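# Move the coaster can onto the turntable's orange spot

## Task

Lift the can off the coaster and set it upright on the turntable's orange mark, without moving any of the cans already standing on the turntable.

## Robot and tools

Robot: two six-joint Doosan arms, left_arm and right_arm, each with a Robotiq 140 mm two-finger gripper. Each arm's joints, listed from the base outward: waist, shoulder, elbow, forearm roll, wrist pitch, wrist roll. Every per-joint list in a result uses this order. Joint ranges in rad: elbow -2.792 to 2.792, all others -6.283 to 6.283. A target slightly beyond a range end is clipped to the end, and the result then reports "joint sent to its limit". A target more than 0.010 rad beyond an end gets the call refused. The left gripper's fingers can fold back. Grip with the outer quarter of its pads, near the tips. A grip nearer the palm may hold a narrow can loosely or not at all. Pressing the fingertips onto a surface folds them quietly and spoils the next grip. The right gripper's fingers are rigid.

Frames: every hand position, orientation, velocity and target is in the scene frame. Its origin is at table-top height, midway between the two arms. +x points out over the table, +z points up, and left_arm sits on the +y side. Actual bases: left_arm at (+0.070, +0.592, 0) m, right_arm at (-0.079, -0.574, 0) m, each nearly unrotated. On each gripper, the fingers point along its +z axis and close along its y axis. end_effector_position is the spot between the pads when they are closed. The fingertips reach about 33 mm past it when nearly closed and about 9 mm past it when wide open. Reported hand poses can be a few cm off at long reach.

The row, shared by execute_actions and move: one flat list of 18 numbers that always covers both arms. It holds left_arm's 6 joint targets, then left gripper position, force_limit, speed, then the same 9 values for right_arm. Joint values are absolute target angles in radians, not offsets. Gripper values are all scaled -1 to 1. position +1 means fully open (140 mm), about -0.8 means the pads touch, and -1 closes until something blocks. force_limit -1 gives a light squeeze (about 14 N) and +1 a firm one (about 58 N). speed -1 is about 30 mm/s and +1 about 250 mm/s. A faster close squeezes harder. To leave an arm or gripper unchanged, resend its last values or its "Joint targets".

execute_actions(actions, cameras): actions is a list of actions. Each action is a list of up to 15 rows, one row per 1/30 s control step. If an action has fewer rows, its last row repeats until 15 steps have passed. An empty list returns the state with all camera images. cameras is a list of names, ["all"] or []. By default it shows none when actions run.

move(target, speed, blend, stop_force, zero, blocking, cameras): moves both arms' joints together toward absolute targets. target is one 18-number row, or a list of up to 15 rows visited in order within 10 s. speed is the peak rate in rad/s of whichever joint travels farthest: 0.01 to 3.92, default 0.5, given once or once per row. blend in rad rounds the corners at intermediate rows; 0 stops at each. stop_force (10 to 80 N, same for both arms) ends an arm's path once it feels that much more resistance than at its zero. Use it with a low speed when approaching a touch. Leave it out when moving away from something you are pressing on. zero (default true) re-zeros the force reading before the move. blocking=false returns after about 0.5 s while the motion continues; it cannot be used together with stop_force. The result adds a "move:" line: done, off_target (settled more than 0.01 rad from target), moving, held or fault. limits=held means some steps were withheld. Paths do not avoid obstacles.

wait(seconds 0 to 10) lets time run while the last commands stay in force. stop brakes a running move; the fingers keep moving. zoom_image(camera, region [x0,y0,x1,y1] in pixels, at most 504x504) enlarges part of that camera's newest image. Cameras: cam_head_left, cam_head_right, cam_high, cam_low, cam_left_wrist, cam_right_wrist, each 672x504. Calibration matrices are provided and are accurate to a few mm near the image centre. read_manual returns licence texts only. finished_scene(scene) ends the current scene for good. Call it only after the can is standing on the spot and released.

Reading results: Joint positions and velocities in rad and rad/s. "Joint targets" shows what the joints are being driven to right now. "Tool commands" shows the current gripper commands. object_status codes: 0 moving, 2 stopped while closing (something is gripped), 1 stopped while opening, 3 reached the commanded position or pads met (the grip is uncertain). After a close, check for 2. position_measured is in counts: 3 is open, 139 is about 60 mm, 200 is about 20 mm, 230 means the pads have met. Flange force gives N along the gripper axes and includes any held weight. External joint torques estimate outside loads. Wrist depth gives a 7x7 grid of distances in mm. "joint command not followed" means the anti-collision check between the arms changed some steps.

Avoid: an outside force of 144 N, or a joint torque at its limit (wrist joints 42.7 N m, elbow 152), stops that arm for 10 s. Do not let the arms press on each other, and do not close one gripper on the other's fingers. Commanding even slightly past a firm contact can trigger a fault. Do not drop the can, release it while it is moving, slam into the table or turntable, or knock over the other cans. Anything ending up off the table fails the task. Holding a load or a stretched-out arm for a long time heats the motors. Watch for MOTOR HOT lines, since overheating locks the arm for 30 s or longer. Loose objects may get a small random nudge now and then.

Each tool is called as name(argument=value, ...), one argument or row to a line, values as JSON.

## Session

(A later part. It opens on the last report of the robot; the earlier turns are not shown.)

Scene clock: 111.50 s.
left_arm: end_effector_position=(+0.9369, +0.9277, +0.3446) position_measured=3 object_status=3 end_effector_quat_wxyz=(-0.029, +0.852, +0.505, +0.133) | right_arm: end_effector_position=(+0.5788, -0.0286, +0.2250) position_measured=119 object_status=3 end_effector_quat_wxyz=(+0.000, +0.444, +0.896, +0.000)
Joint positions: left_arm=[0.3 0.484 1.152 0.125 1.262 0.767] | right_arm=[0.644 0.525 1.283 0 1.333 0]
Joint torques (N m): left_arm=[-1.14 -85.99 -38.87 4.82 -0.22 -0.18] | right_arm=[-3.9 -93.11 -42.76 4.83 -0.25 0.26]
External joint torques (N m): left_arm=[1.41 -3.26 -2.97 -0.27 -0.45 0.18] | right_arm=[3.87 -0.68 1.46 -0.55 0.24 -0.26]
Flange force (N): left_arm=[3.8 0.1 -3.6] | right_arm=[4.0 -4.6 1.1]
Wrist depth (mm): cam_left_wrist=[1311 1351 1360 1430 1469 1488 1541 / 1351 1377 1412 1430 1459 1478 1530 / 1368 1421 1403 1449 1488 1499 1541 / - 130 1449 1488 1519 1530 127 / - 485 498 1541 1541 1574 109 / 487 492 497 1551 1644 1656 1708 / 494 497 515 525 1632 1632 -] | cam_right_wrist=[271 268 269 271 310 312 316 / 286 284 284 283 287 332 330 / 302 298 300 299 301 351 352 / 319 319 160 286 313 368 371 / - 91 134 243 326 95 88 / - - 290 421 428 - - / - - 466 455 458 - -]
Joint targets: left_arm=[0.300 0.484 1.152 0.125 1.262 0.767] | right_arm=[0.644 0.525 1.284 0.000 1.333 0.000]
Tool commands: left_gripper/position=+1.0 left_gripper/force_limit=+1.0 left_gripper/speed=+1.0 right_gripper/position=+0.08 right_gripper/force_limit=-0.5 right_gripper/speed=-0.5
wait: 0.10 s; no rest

wait(
  seconds=4.44,
)

move(
  target=[0.3,0.484,1.152,0.125,1.262,0.767,1,1,1,0.644,0.5782,1.3915,0,1.1719,0,0.08,-0.5,-0.5],
  speed=0.4,
)

wait(
  seconds=0.90,
  cameras=["cam_right_wrist"],
)

execute_actions(
  actions=[
    [[0.3,0.484,1.152,0.125,1.262,0.767,1,1,1,0.644,0.5782,1.3915,0,1.1719,0,-1,-0.5,-0.5]],
    [[0.3,0.484,1.152,0.125,1.262,0.767,1,1,1,0.644,0.5248,1.2835,0,1.3333,0,-1,-0.5,-0.5]],
    [[0.3,0.484,1.152,0.125,1.262,0.767,1,1,1,0.644,0.5248,1.2835,0,1.3333,0,-1,-0.5,-0.5]],
  ],
  cameras=["cam_right_wrist","cam_high"],
)

wait(
  seconds=2.73,
  cameras=["cam_right_wrist"],
)

move(
  target=[0.3,0.484,1.152,0.125,1.262,0.767,1,1,1,0.644,0.5782,1.3915,0,1.1719,0,-1,-0.5,-0.5],
  speed=0.4,
)

move(
  target=[
    [0.3,0.484,1.152,0.125,1.262,0.767,1,1,1,0.644,0.5782,1.3915,0,1.1719,0,0.3,-0.5,0.5],
    [0.3,0.484,1.152,0.125,1.262,0.767,1,1,1,0.644,0.4714,1.1755,0,1.4947,0,0.3,-0.5,0.5],
  ],
  speed=0.6,
  cameras=["cam_right_wrist","cam_high"],
)

wait(
  seconds=2.0,
  cameras=["cam_right_wrist","cam_high"],
)

wait(
  seconds=1.3,
  cameras=["cam_right_wrist","cam_high"],
)

wait(
  seconds=1.3,
  cameras=["cam_right_wrist","cam_high"],
)

Scene clock: 116.97 s.
left_arm: end_effector_position=(+0.9369, +0.9277, +0.3446) position_measured=3 object_status=3 end_effector_quat_wxyz=(-0.029, +0.852, +0.505, +0.133) | right_arm: end_effector_position=(+0.5788, -0.0286, +0.2250) position_measured=119 object_status=3 end_effector_quat_wxyz=(+0.000, +0.444, +0.896, +0.000)
Joint positions: left_arm=[0.3 0.484 1.152 0.125 1.262 0.767] | right_arm=[0.644 0.525 1.284 0 1.333 0]
Joint torques (N m): left_arm=[-1.8 -85.71 -39.09 4.74 -0.29 -0.15] | right_arm=[-3.91 -92.96 -42.62 4.84 -0.27 0.27]
External joint torques (N m): left_arm=[2.06 -3.62 -2.88 -0.19 -0.39 0.15] | right_arm=[3.81 -0.76 1.37 -0.56 0.26 -0.26]
Flange force (N): left_arm=[3.7 -0.9 -3.7] | right_arm=[4.0 -4.5 0.9]
Wrist depth (mm): cam_left_wrist=[1311 1377 1421 1394 1459 1440 1541 / 1351 1360 1421 1440 1469 1478 1735 / 1351 1430 1412 1440 1509 1488 1669 / - 131 1459 1488 1541 1596 121 / - 491 493 1541 1574 1596 109 / 482 493 502 1530 1562 1656 1656 / 492 500 512 526 1656 1669 -] | cam_right_wrist=[271 271 270 268 308 315 314 / 286 283 283 281 286 332 332 / 301 295 300 - 306 351 349 / 317 319 160 317 313 364 368 / - 91 134 338 335 95 88 / - - 356 424 426 - - / - - 454 457 463 - -]
Joint targets: left_arm=[0.300 0.484 1.152 0.125 1.262 0.767] | right_arm=[0.644 0.525 1.284 0.000 1.333 0.000]
Tool commands: left_gripper/position=+1.0 left_gripper/force_limit=+1.0 left_gripper/speed=+1.0 right_gripper/position=+0.08 right_gripper/force_limit=-0.5 right_gripper/speed=-0.5
wait: 4.47 s; at rest from the start

Scene clock: 117.73 s.
left_arm: end_effector_position=(+0.9369, +0.9277, +0.3446) position_measured=3 object_status=3 end_effector_quat_wxyz=(-0.029, +0.852, +0.505, +0.133) | right_arm: end_effector_position=(+0.5788, -0.0285, +0.1221) position_measured=119 object_status=3 end_effector_quat_wxyz=(+0.000, +0.444, +0.896, +0.000)
Joint positions: left_arm=[0.3 0.484 1.152 0.125 1.262 0.767] | right_arm=[0.644 0.578 1.391 0 1.172 0]
Joint torques (N m): left_arm=[-1.3 -85.77 -38.85 4.77 -0.23 -0.19] | right_arm=[-3.98 -95.54 -39.91 4.65 -0.28 0.27]
External joint torques (N m): left_arm=[1.56 -3.85 -3.19 -0.21 -0.45 0.19] | right_arm=[3.95 -0.9 0.7 -0.58 0.26 -0.26]
Flange force (N): left_arm=[3.7 -0.3 -4.1] | right_arm=[4.2 -2.9 -0.4]
Wrist depth (mm): cam_left_wrist=[1343 1335 1394 1385 1562 1394 1488 / 1311 1360 1412 1459 1469 1499 1530 / 1360 1421 1412 1421 1488 1551 1585 / 1360 131 1469 1459 1551 151 127 / - 488 496 1562 1541 1574 109 / 485 494 498 549 1644 1530 1682 / 494 505 514 523 1669 1682 -] | cam_right_wrist=[180 182 - 180 178 223 225 / 189 189 191 190 187 235 238 / 195 197 199 199 199 244 250 / 204 209 160 210 208 260 265 / - 91 116 224 225 95 83 / - - 238 241 233 - - / - - 256 256 248 - -]
Joint targets: left_arm=[0.300 0.484 1.152 0.125 1.262 0.767] | right_arm=[0.644 0.578 1.391 0.000 1.172 0.000]
move: done

Scene clock: 118.63 s.
left_arm: end_effector_position=(+0.9369, +0.9277, +0.3446) position_measured=3 object_status=3 end_effector_quat_wxyz=(-0.029, +0.852, +0.505, +0.133) | right_arm: end_effector_position=(+0.5788, -0.0286, +0.1221) position_measured=119 object_status=3 end_effector_quat_wxyz=(+0.000, +0.444, +0.896, +0.000)
Joint positions: left_arm=[0.3 0.484 1.152 0.125 1.262 0.767] | right_arm=[0.644 0.578 1.392 0 1.172 0]
Joint torques (N m): left_arm=[-1.23 -85.87 -38.91 4.82 -0.22 -0.17] | right_arm=[-3.74 -95.69 -40.47 4.63 -0.27 0.24]
External joint torques (N m): left_arm=[0.82 -2.88 -2.84 -0.3 -0.46 0.18] | right_arm=[3.76 -0.66 1.37 -0.57 0.26 -0.24]
Flange force (N): left_arm=[3.5 0.8 -3.4] | right_arm=[3.9 -4.2 0.4]
Wrist depth (mm): cam_left_wrist=[1360 1385 1360 1488 1440 1478 1499 / 1319 1394 1403 1449 1499 1509 1551 / 1343 1412 1394 1430 1478 1530 1632 / 1403 131 1459 1541 1585 1562 127 / - 484 495 1530 1562 1585 109 / 484 492 501 1499 1608 1644 1632 / 495 503 509 525 1669 1682 -] | cam_right_wrist=[181 180 179 178 178 222 225 / 190 189 188 188 188 235 237 / 195 197 200 198 199 245 250 / 204 209 161 208 208 260 265 / - 92 116 167 222 95 83 / - - 235 138 218 - - / - - 229 146 252 - -]
Joint targets: left_arm=[0.300 0.484 1.152 0.125 1.262 0.767] | right_arm=[0.644 0.578 1.391 0.000 1.172 0.000]
Tool commands: left_gripper/position=+1.0 left_gripper/force_limit=+1.0 left_gripper/speed=+1.0 right_gripper/position=+0.08 right_gripper/force_limit=-0.5 right_gripper/speed=-0.5
wait: 0.90 s; at rest by 0.17 s
camera_calibration:
cam_right_wrist: T_world_to_cam=[[0.796648, 0.604206, -0.0169366, -0.430586], [0.575033, -0.748955, 0.329248, -0.390826], [0.186249, -0.272034, -0.944092, 0.143049], [0, 0, 0, 1]] pos_world=[0.541121, 0.00636534, 0.256437]
Images, in order (width x height): cam_right_wrist 672x504.

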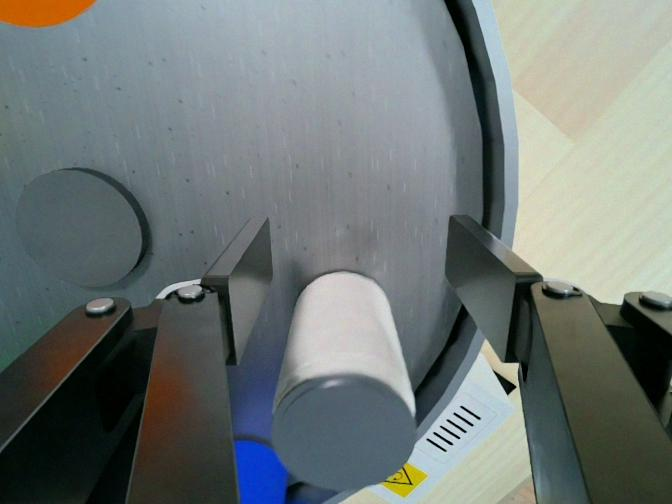

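Scene clock: 120.33 s.
left_arm: end_effector_position=(+0.9369, +0.9277, +0.3446) position_measured=3 object_status=3 end_effector_quat_wxyz=(-0.029, +0.852, +0.505, +0.133) | right_arm: end_effector_position=(+0.5788, -0.0285, +0.2250) position_measured=156 object_status=2 end_effector_quat_wxyz=(+0.000, +0.444, +0.896, +0.000)
Joint positions: left_arm=[0.3 0.484 1.152 0.125 1.262 0.767] | right_arm=[0.644 0.525 1.283 0 1.333 0]
Joint torques (N m): left_arm=[-1.43 -86.31 -38.98 4.72 -0.27 -0.14] | right_arm=[-4.08 -94.42 -43.49 4.83 -0.28 0.25]
External joint torques (N m): left_arm=[1.59 -3.71 -3.19 -0.15 -0.41 0.14] | right_arm=[4.06 0.67 2.2 -0.54 0.26 -0.25]
External joint torques at the end of the 1st action: left_arm=[1.31 -3.77 -2.9 -0.25 -0.44 0.22] | right_arm=[4.87 -4.94 -1.28 -0.26 0.16 -0.27]
External joint torques at the end of the 2nd action: left_arm=[1.11 -3.88 -3.2 -0.2 -0.39 0.12] | right_arm=[4.07 0.77 2.33 -0.51 0.27 -0.29]
Flange force (N): left_arm=[3.9 0.0 -4.1] | right_arm=[4.3 -4.3 2.5]
Flange force at the end of the 1st action (N): left_arm=[3.0 -0.5 -3.9] | right_arm=[5.2 -4.1 -4.5]
Flange force at the end of the 2nd action (N): left_arm=[3.3 0.2 -4.3] | right_arm=[4.2 -4.5 2.7]
Wrist depth (mm): cam_left_wrist=[1311 1335 1412 1412 1412 1478 1478 / 1351 1360 1403 1430 1478 1519 1394 / 1351 1377 1403 1421 1509 1519 1562 / 1368 131 1459 1509 1541 153 127 / - 487 495 1478 1394 1551 109 / 484 487 506 1519 1608 1656 1620 / 490 503 510 525 1656 1682 -] | cam_right_wrist=[271 270 269 269 309 315 315 / 284 285 283 281 - 330 332 / 299 296 299 212 303 349 348 / 319 319 310 152 145 368 372 / 336 - 97 127 127 83 89 / - 73 70 136 134 - 71 / - - - 460 - - -]
Joint targets: left_arm=[0.300 0.484 1.152 0.125 1.262 0.767] | right_arm=[0.644 0.525 1.284 0.000 1.333 0.000]
Step readings (joint positions of left_arm | right_arm; steps 1 to 15: 1st action; 16 to 30: 2nd action; 31 to 45: 3rd action):
0: [0.300 0.484 1.152 0.125 1.262 0.767] | [0.644 0.578 1.392 0.000 1.172 0.000]
1: [0.300 0.484 1.152 0.125 1.262 0.767] | [0.644 0.578 1.392 0.000 1.172 0.000]
2: [0.300 0.484 1.152 0.125 1.262 0.767] | [0.644 0.578 1.392 0.000 1.172 0.000]
4: [0.300 0.484 1.152 0.125 1.262 0.767] | [0.644 0.578 1.392 0.000 1.172 0.000]
8: [0.300 0.484 1.152 0.125 1.262 0.767] | [0.644 0.578 1.392 0.000 1.172 0.000]
15: [0.300 0.484 1.152 0.125 1.262 0.767] | [0.644 0.578 1.392 0.000 1.172 0.000]
16: [0.300 0.484 1.152 0.125 1.262 0.767] | [0.644 0.578 1.392 0.000 1.172 0.000]
17: [0.300 0.484 1.152 0.125 1.262 0.767] | [0.644 0.577 1.389 0.000 1.176 0.000]
19: [0.300 0.484 1.152 0.125 1.262 0.767] | [0.644 0.564 1.361 0.000 1.219 0.000]
23: [0.300 0.484 1.152 0.125 1.262 0.767] | [0.644 0.524 1.284 0.000 1.332 0.000]
30: [0.300 0.484 1.152 0.125 1.262 0.767] | [0.644 0.525 1.284 0.000 1.333 0.000]
31: [0.300 0.484 1.152 0.125 1.262 0.767] | [0.644 0.525 1.284 0.000 1.333 0.000]
32: [0.300 0.484 1.152 0.125 1.262 0.767] | [0.644 0.525 1.284 0.000 1.333 0.000]
34: [0.300 0.484 1.152 0.125 1.262 0.767] | [0.644 0.525 1.284 0.000 1.333 0.000]
38: [0.300 0.484 1.152 0.125 1.262 0.767] | [0.644 0.525 1.284 0.000 1.333 0.000]
45: [0.300 0.484 1.152 0.125 1.262 0.767] | [0.644 0.525 1.284 0.000 1.333 0.000]
camera_calibration:
cam_right_wrist: T_world_to_cam=[[0.796648, 0.604206, -0.0169366, -0.428841], [0.575033, -0.748955, 0.329248, -0.424739], [0.186249, -0.272034, -0.944092, 0.24029], [0, 0, 0, 1]] pos_world=[0.541121, 0.00636534, 0.359437]
Images, in order (width x height): cam_high 672x504, cam_right_wrist 672x504.

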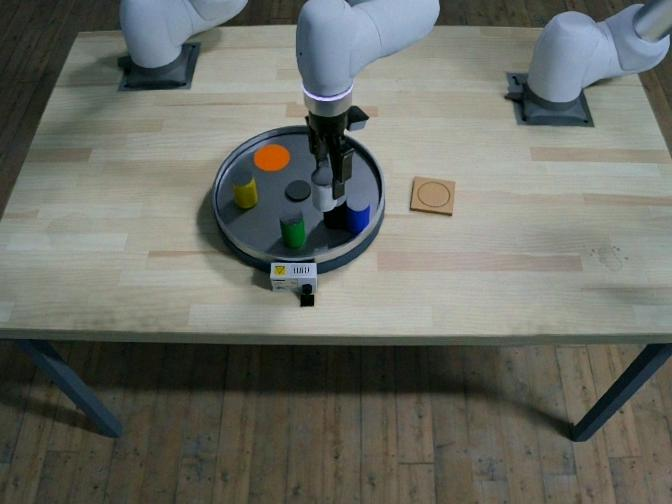

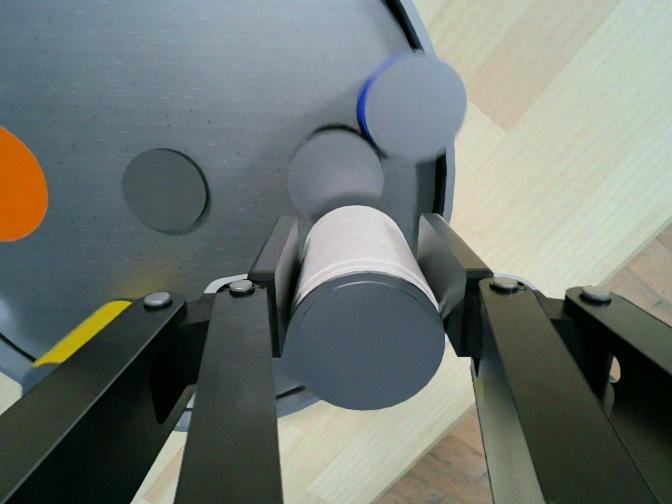

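Scene clock: 123.07 s.
left_arm: end_effector_position=(+0.9369, +0.9277, +0.3446) position_measured=3 object_status=3 end_effector_quat_wxyz=(-0.029, +0.852, +0.505, +0.133) | right_arm: end_effector_position=(+0.5788, -0.0286, +0.2250) position_measured=156 object_status=2 end_effector_quat_wxyz=(+0.000, +0.444, +0.896, +0.000)
Joint positions: left_arm=[0.3 0.484 1.152 0.125 1.262 0.767] | right_arm=[0.644 0.525 1.283 0 1.333 0]
Joint torques (N m): left_arm=[-1.46 -86.27 -39 4.75 -0.22 -0.16] | right_arm=[-3.92 -94.58 -43.51 4.83 -0.28 0.28]
External joint torques (N m): left_arm=[1.63 -2.79 -2.85 -0.21 -0.46 0.16] | right_arm=[3.82 0.87 2.26 -0.55 0.27 -0.28]
Flange force (N): left_arm=[4.3 0.3 -3.2] | right_arm=[4.0 -4.1 2.7]
Wrist depth (mm): cam_left_wrist=[1319 1335 1351 1421 1440 1509 1519 / 1335 1403 1403 1421 1459 1499 1551 / 1368 1385 1421 1478 1499 1530 1551 / 1368 131 1430 1509 1656 1574 121 / - 482 495 1499 1574 1585 109 / 488 487 505 1530 1608 1620 1695 / 496 497 515 523 1632 1721 -] | cam_right_wrist=[271 271 268 268 307 317 316 / 285 286 280 204 284 332 329 / 302 294 300 299 303 349 350 / 320 318 310 153 145 366 370 / 337 - 97 127 127 82 89 / - 72 70 136 134 - 71 / - - - 459 - - -]
Joint targets: left_arm=[0.300 0.484 1.152 0.125 1.262 0.767] | right_arm=[0.644 0.525 1.284 0.000 1.333 0.000]
Tool commands: left_gripper/position=+1.0 left_gripper/force_limit=+1.0 left_gripper/speed=+1.0 right_gripper/position=-1.0 right_gripper/force_limit=-0.5 right_gripper/speed=-0.5
wait: 2.73 s; at rest by 0.17 s
camera_calibration:
cam_right_wrist: T_world_to_cam=[[0.796648, 0.604206, -0.0169366, -0.428841], [0.575033, -0.748955, 0.329248, -0.424739], [0.186249, -0.272034, -0.944092, 0.24029], [0, 0, 0, 1]] pos_world=[0.541121, 0.00636534, 0.359437]
Images, in order (width x height): cam_right_wrist 672x504.

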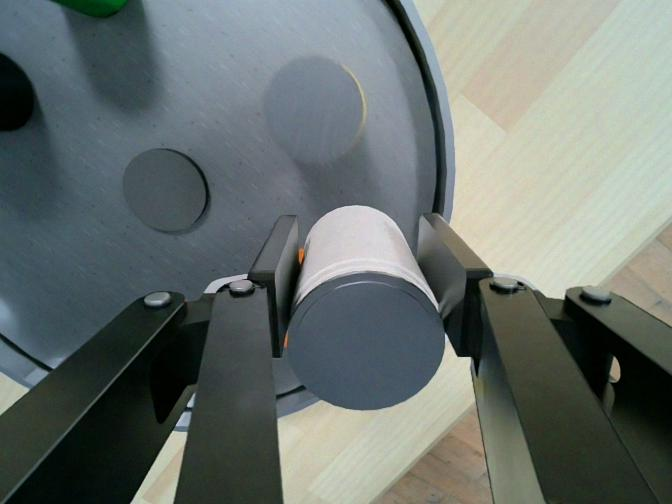

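Scene clock: 123.83 s.
left_arm: end_effector_position=(+0.9369, +0.9277, +0.3446) position_measured=3 object_status=3 end_effector_quat_wxyz=(-0.029, +0.852, +0.505, +0.133) | right_arm: end_effector_position=(+0.5788, -0.0285, +0.1221) position_measured=156 object_status=2 end_effector_quat_wxyz=(+0.000, +0.444, +0.896, +0.000)
Joint positions: left_arm=[0.3 0.484 1.152 0.125 1.262 0.767] | right_arm=[0.644 0.578 1.391 0 1.172 0]
Joint torques (N m): left_arm=[-1.69 -86.08 -38.71 4.77 -0.32 -0.16] | right_arm=[-4.36 -92.79 -39.03 4.43 -0.17 0.29]
External joint torques (N m): left_arm=[1.46 -3.71 -3.41 -0.22 -0.36 0.16] | right_arm=[4.47 -3.56 -0.07 -0.37 0.16 -0.29]
Flange force (N): left_arm=[4.4 0.5 -4.4] | right_arm=[4.7 -5.0 -2.6]
Wrist depth (mm): cam_left_wrist=[1335 1311 1351 1430 1459 1478 1509 / 1319 1351 1385 1440 1449 1519 1530 / 1343 1421 1430 1469 1499 1574 1574 / 1377 131 1469 1509 1509 152 127 / - 487 500 1562 1551 1562 109 / 482 493 503 516 1562 1541 1669 / 496 501 509 531 1596 1620 -] | cam_right_wrist=[179 178 179 178 179 223 224 / 189 188 188 188 188 233 236 / 196 198 199 195 198 245 249 / 203 208 207 153 145 261 266 / 220 - 97 127 126 83 89 / - 73 70 137 136 - 71 / - - - 252 252 - -]
Joint targets: left_arm=[0.300 0.484 1.152 0.125 1.262 0.767] | right_arm=[0.644 0.578 1.391 0.000 1.172 0.000]
move: done

Scene clock: 125.33 s.
left_arm: end_effector_position=(+0.9369, +0.9277, +0.3446) position_measured=3 object_status=3 end_effector_quat_wxyz=(-0.029, +0.852, +0.505, +0.133) | right_arm: end_effector_position=(+0.5668, -0.0377, +0.3298) position_measured=91 object_status=3 end_effector_quat_wxyz=(+0.000, +0.444, +0.896, +0.000)
Joint positions: left_arm=[0.3 0.484 1.152 0.125 1.262 0.767] | right_arm=[0.644 0.471 1.176 0 1.495 0]
Joint torques (N m): left_arm=[-1.14 -86.39 -38.89 4.83 -0.27 -0.2] | right_arm=[-3.91 -89.08 -43.8 4.94 -0.27 0.28]
External joint torques (N m): left_arm=[1.07 -2.72 -2.94 -0.29 -0.4 0.2] | right_arm=[3.99 -0.69 1.57 -0.55 0.26 -0.28]
Flange force (N): left_arm=[4.2 1.0 -3.4] | right_arm=[4.2 -5.1 2.0]
Wrist depth (mm): cam_left_wrist=[1343 1319 1421 1499 1421 1430 1377 / 1343 1385 1394 1412 1440 1530 1499 / 1351 1385 1440 1469 1519 1530 1562 / 1368 131 1488 1499 1541 - 124 / - 482 494 1509 1574 1574 109 / 486 494 500 1541 1620 1632 1669 / 492 502 510 528 1596 1748 -] | cam_right_wrist=[350 363 286 356 405 407 407 / 383 380 377 380 388 426 427 / 401 404 399 404 415 452 456 / 418 407 415 427 419 134 1406 / - 91 429 449 511 115 88 / - - 553 549 1586 - - / - - 599 598 1632 - -]
Joint targets: left_arm=[0.300 0.484 1.152 0.125 1.262 0.767] | right_arm=[0.644 0.471 1.175 0.000 1.495 0.000]
move: done
camera_calibration:
cam_right_wrist: T_world_to_cam=[[0.796663, 0.604185, -0.0170109, -0.411921], [0.57505, -0.748979, 0.329162, -0.459204], [0.186134, -0.272014, -0.94412, 0.339037], [0, 0, 0, 1]] pos_world=[0.529121, -0.00283472, 0.464237]
Images, in order (width x height): cam_high 672x504, cam_right_wrist 672x504.

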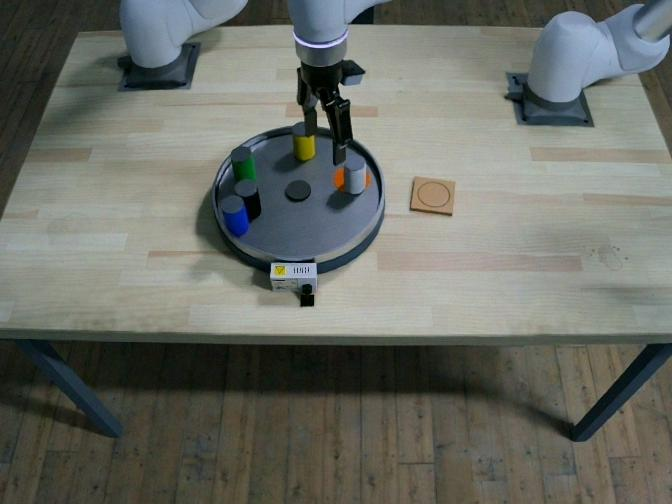

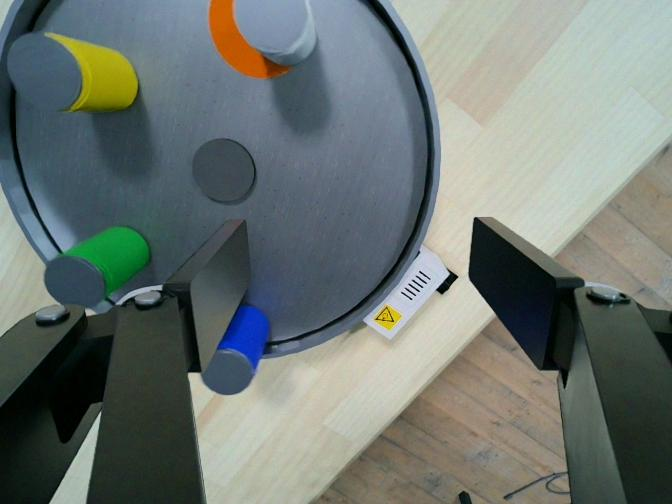

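Scene clock: 127.33 s.
left_arm: end_effector_position=(+0.9369, +0.9277, +0.3446) position_measured=3 object_status=3 end_effector_quat_wxyz=(-0.029, +0.852, +0.505, +0.133) | right_arm: end_effector_position=(+0.5668, -0.0377, +0.3299) position_measured=91 object_status=3 end_effector_quat_wxyz=(+0.000, +0.444, +0.896, +0.000)
Joint positions: left_arm=[0.3 0.484 1.152 0.125 1.262 0.767] | right_arm=[0.644 0.471 1.176 0 1.495 0]
Joint torques (N m): left_arm=[-1.32 -86.39 -38.91 4.74 -0.31 -0.15] | right_arm=[-3.96 -89.07 -43.64 4.96 -0.28 0.25]
External joint torques (N m): left_arm=[1.2 -3.39 -3.26 -0.17 -0.37 0.16] | right_arm=[3.92 -0.84 1.28 -0.56 0.26 -0.25]
Flange force (N): left_arm=[4.2 0.8 -4.1] | right_arm=[4.2 -4.6 1.5]
Wrist depth (mm): cam_left_wrist=[1335 1360 1335 1403 1469 1488 1469 / 1327 1360 1403 1412 1509 1499 1541 / 1351 1421 1449 1459 1488 1499 1608 / 105 131 1478 1478 1530 1519 127 / - 487 496 1530 1562 1669 109 / 484 485 505 1551 1585 1669 1644 / 493 500 514 531 1620 1708 -] | cam_right_wrist=[362 365 363 360 402 405 402 / 353 380 382 376 421 424 428 / 397 405 396 392 409 453 454 / 424 419 418 420 416 147 1389 / - 91 452 455 514 115 88 / - - 551 547 1586 - - / - - 587 595 1644 - -]
Joint targets: left_arm=[0.300 0.484 1.152 0.125 1.262 0.767] | right_arm=[0.644 0.471 1.175 0.000 1.495 0.000]
Tool commands: left_gripper/position=+1.0 left_gripper/force_limit=+1.0 left_gripper/speed=+1.0 right_gripper/position=+0.3 right_gripper/force_limit=-0.5 right_gripper/speed=+0.5
wait: 2.00 s; at rest by 0.17 s
camera_calibration:
cam_right_wrist: T_world_to_cam=[[0.796648, 0.604206, -0.0169366, -0.412088], [0.575033, -0.748955, 0.329248, -0.459216], [0.186249, -0.272034, -0.944092, 0.338972], [0, 0, 0, 1]] pos_world=[0.529221, -0.00273466, 0.464237]
Images, in order (width x height): cam_high 672x504, cam_right_wrist 672x504.

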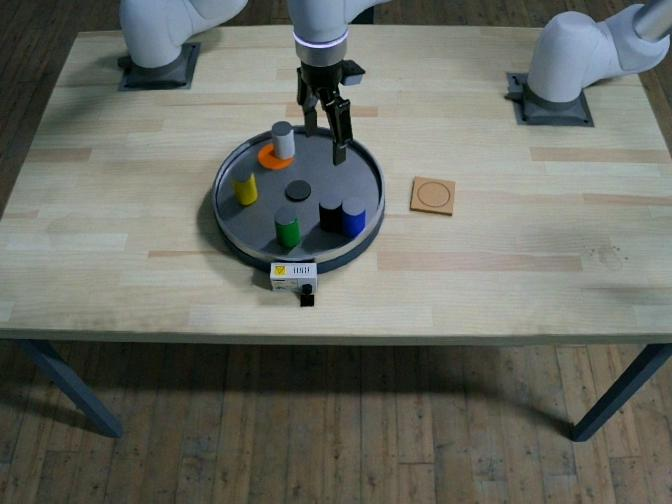

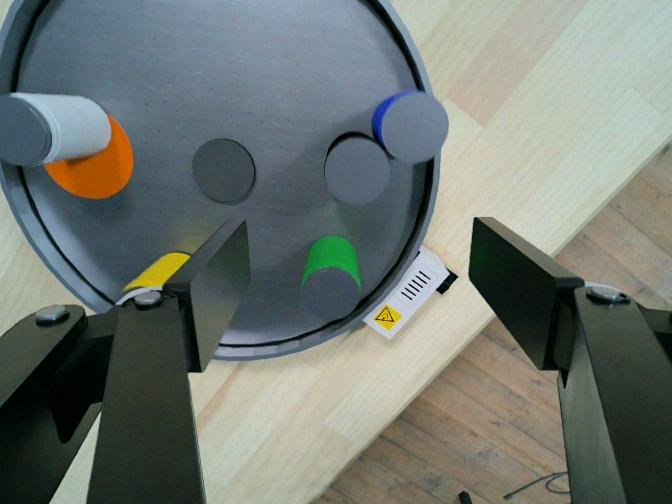

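Scene clock: 128.63 s.
left_arm: end_effector_position=(+0.9369, +0.9277, +0.3446) position_measured=3 object_status=3 end_effector_quat_wxyz=(-0.029, +0.852, +0.505, +0.133) | right_arm: end_effector_position=(+0.5668, -0.0377, +0.3299) position_measured=91 object_status=3 end_effector_quat_wxyz=(+0.000, +0.444, +0.896, +0.000)
Joint positions: left_arm=[0.3 0.484 1.152 0.125 1.262 0.767] | right_arm=[0.644 0.471 1.175 0 1.495 0]
Joint torques (N m): left_arm=[-1.1 -86.03 -38.82 4.82 -0.27 -0.15] | right_arm=[-3.9 -89.28 -43.73 4.99 -0.26 0.26]
External joint torques (N m): left_arm=[0.63 -3.38 -3.21 -0.27 -0.41 0.16] | right_arm=[3.82 -0.58 1.42 -0.61 0.25 -0.26]
Flange force (N): left_arm=[3.6 1.2 -4.1] | right_arm=[4.1 -4.5 1.7]
Wrist depth (mm): cam_left_wrist=[1296 1335 1385 1403 1459 1499 1519 / 1394 1377 1394 1430 1478 1499 1519 / 1360 1403 1430 1509 1519 1519 1509 / 1394 131 1421 1488 1541 1574 127 / - 485 495 1488 1551 1596 109 / 482 493 498 1541 1632 1632 1695 / 491 502 515 526 1620 1644 -] | cam_right_wrist=[360 362 354 363 400 405 405 / 379 379 382 382 388 425 424 / 404 399 399 400 414 449 460 / 424 413 419 421 422 147 1389 / - 91 452 447 511 115 88 / - - 544 548 1471 - - / - - 590 593 1681 - -]
Joint targets: left_arm=[0.300 0.484 1.152 0.125 1.262 0.767] | right_arm=[0.644 0.471 1.175 0.000 1.495 0.000]
Tool commands: left_gripper/position=+1.0 left_gripper/force_limit=+1.0 left_gripper/speed=+1.0 right_gripper/position=+0.3 right_gripper/force_limit=-0.5 right_gripper/speed=+0.5
wait: 1.30 s; at rest by 0.17 s
camera_calibration:
cam_right_wrist: T_world_to_cam=[[0.796648, 0.604206, -0.0169366, -0.412088], [0.575033, -0.748955, 0.329248, -0.459216], [0.186249, -0.272034, -0.944092, 0.338972], [0, 0, 0, 1]] pos_world=[0.529221, -0.00273466, 0.464237]
Images, in order (width x height): cam_high 672x504, cam_right_wrist 672x504.

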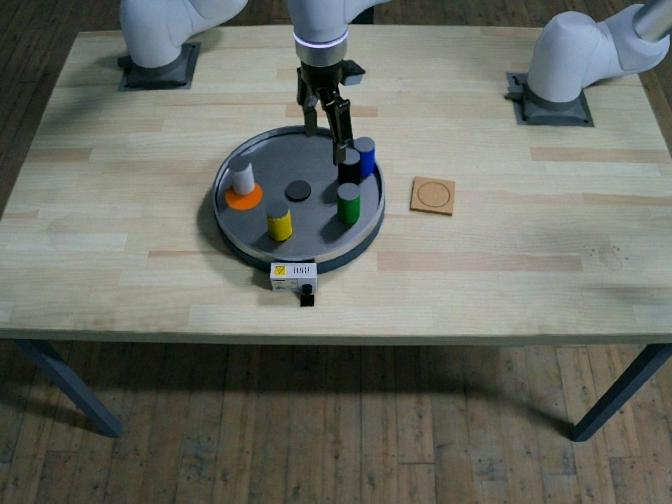

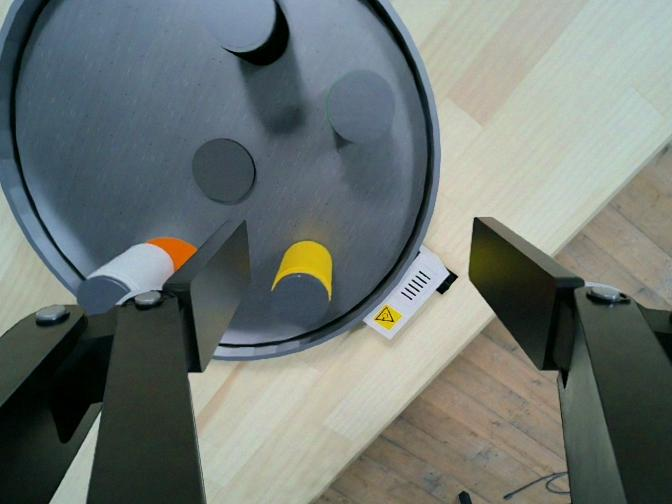

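Scene clock: 129.93 s.
left_arm: end_effector_position=(+0.9369, +0.9277, +0.3446) position_measured=3 object_status=3 end_effector_quat_wxyz=(-0.029, +0.852, +0.505, +0.133) | right_arm: end_effector_position=(+0.5668, -0.0377, +0.3299) position_measured=91 object_status=3 end_effector_quat_wxyz=(+0.000, +0.444, +0.896, +0.000)
Joint positions: left_arm=[0.3 0.484 1.152 0.125 1.262 0.767] | right_arm=[0.644 0.471 1.175 0 1.495 0]
Joint torques (N m): left_arm=[-0.99 -86.07 -38.81 4.76 -0.21 -0.08] | right_arm=[-3.94 -89.02 -43.69 4.97 -0.28 0.26]
External joint torques (N m): left_arm=[0.45 -3.86 -3.39 -0.2 -0.47 0.09] | right_arm=[3.96 -0.82 1.37 -0.58 0.27 -0.26]
Flange force (N): left_arm=[3.1 1.1 -4.4] | right_arm=[4.2 -4.8 1.6]
Wrist depth (mm): cam_left_wrist=[1319 1343 1368 1440 1412 1430 1519 / 1335 1360 1360 1440 1368 1488 1541 / 1394 1377 1440 1488 1478 1541 1608 / 1385 131 1459 1478 1509 1541 123 / - 488 495 1519 1551 1608 109 / 490 493 503 544 1585 1669 1656 / 496 502 517 528 1632 1682 -] | cam_right_wrist=[350 364 363 362 403 404 406 / 389 381 380 378 391 429 430 / 401 403 401 404 411 451 452 / 424 420 381 418 420 147 1363 / - 91 360 450 511 115 88 / - - 545 547 1597 - - / - - 596 593 1707 - -]
Joint targets: left_arm=[0.300 0.484 1.152 0.125 1.262 0.767] | right_arm=[0.644 0.471 1.175 0.000 1.495 0.000]
Tool commands: left_gripper/position=+1.0 left_gripper/force_limit=+1.0 left_gripper/speed=+1.0 right_gripper/position=+0.3 right_gripper/force_limit=-0.5 right_gripper/speed=+0.5
wait: 1.30 s; at rest by 0.17 s
camera_calibration:
cam_right_wrist: T_world_to_cam=[[0.796648, 0.604206, -0.0169366, -0.412088], [0.575033, -0.748955, 0.329248, -0.459216], [0.186249, -0.272034, -0.944092, 0.338972], [0, 0, 0, 1]] pos_world=[0.529221, -0.00273466, 0.464237]
Images, in order (width x height): cam_high 672x504, cam_right_wrist 672x504.

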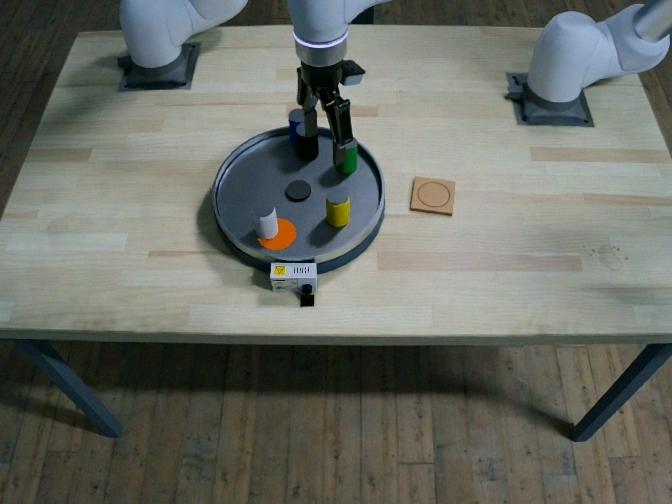

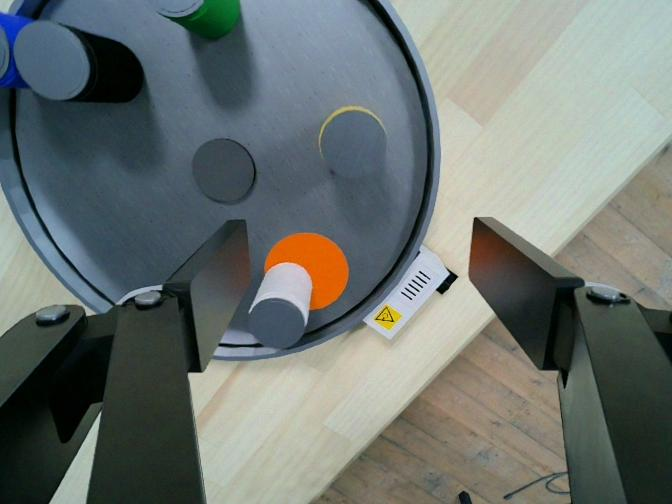

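move(
  target=[0.3,0.484,1.152,0.125,1.262,0.767,1,1,1,0.644,0.5857,1.1862,0,1.3697,0,0.08,-0.5,-0.5],
)

wait(
  seconds=0.1,
)

Scene clock: 135.17 s.
left_arm: end_effector_position=(+0.9369, +0.9277, +0.3446) position_measured=3 object_status=3 end_effector_quat_wxyz=(-0.029, +0.852, +0.505, +0.133) | right_arm: end_effector_position=(+0.6078, -0.0065, +0.2250) position_measured=119 object_status=3 end_effector_quat_wxyz=(+0.000, +0.444, +0.896, +0.000)
Joint positions: left_arm=[0.3 0.484 1.152 0.125 1.262 0.767] | right_arm=[0.644 0.586 1.186 0 1.37 0]
Joint torques (N m): left_arm=[-0.75 -85.83 -39.15 4.8 -0.24 -0.16] | right_arm=[-3.64 -98.76 -43.01 4.88 -0.28 0.28]
External joint torques (N m): left_arm=[0.87 -3.65 -2.92 -0.23 -0.44 0.16] | right_arm=[3.64 -0.7 1.44 -0.57 0.27 -0.28]
Flange force (N): left_arm=[2.8 0.1 -3.9] | right_arm=[3.6 -4.9 1.1]
Wrist depth (mm): cam_left_wrist=[1319 1360 1368 1394 1421 1469 1478 / 1368 1368 1440 1440 1459 1488 1608 / 1327 1377 1403 1440 1499 1562 1574 / 1351 131 1459 1530 1530 1519 127 / - 484 498 1551 1562 1551 109 / 481 493 504 1530 1596 1620 1644 / 492 505 512 520 1596 1656 -] | cam_right_wrist=[269 260 242 273 312 316 316 / 285 286 285 284 331 331 329 / 298 297 301 296 351 351 350 / 318 319 136 319 367 365 1308 / - 91 115 335 340 95 88 / - - 352 424 422 - - / - - 454 454 1575 - -]
Joint targets: left_arm=[0.300 0.484 1.152 0.125 1.262 0.767] | right_arm=[0.644 0.586 1.186 0.000 1.370 0.000]
move: done

Scene clock: 135.27 s.
left_arm: end_effector_position=(+0.9369, +0.9277, +0.3446) position_measured=3 object_status=3 end_effector_quat_wxyz=(-0.029, +0.852, +0.505, +0.133) | right_arm: end_effector_position=(+0.6078, -0.0065, +0.2250) position_measured=119 object_status=3 end_effector_quat_wxyz=(+0.000, +0.444, +0.896, +0.000)
Joint positions: left_arm=[0.3 0.484 1.152 0.125 1.262 0.767] | right_arm=[0.644 0.586 1.186 0 1.37 0]
Joint torques (N m): left_arm=[-1.13 -86.05 -38.89 4.74 -0.29 -0.14] | right_arm=[-3.86 -98.95 -42.91 4.87 -0.28 0.28]
External joint torques (N m): left_arm=[0.87 -3 -3.01 -0.2 -0.39 0.14] | right_arm=[3.96 -0.64 1.27 -0.55 0.27 -0.28]
Flange force (N): left_arm=[3.8 1.1 -3.7] | right_arm=[4.0 -4.3 0.9]
Wrist depth (mm): cam_left_wrist=[1319 1360 1377 1385 1469 1459 1519 / 1319 1368 1430 1430 1459 1519 1541 / 1394 1449 1360 1449 1469 1551 1596 / 105 131 1478 1499 1530 1541 127 / - 490 491 1478 1585 1608 109 / 482 493 498 1541 1574 1656 1669 / 493 501 517 527 1608 1682 -] | cam_right_wrist=[271 195 246 271 313 316 315 / 284 283 284 283 331 332 333 / 300 295 296 293 351 350 351 / 316 318 136 321 297 360 1263 / - 91 134 333 339 95 83 / - - 353 426 427 - - / - - 458 456 1609 - -]
Joint targets: left_arm=[0.300 0.484 1.152 0.125 1.262 0.767] | right_arm=[0.644 0.586 1.186 0.000 1.370 0.000]
Tool commands: left_gripper/position=+1.0 left_gripper/force_limit=+1.0 left_gripper/speed=+1.0 right_gripper/position=+0.08 right_gripper/force_limit=-0.5 right_gripper/speed=-0.5
wait: 0.10 s; no rest


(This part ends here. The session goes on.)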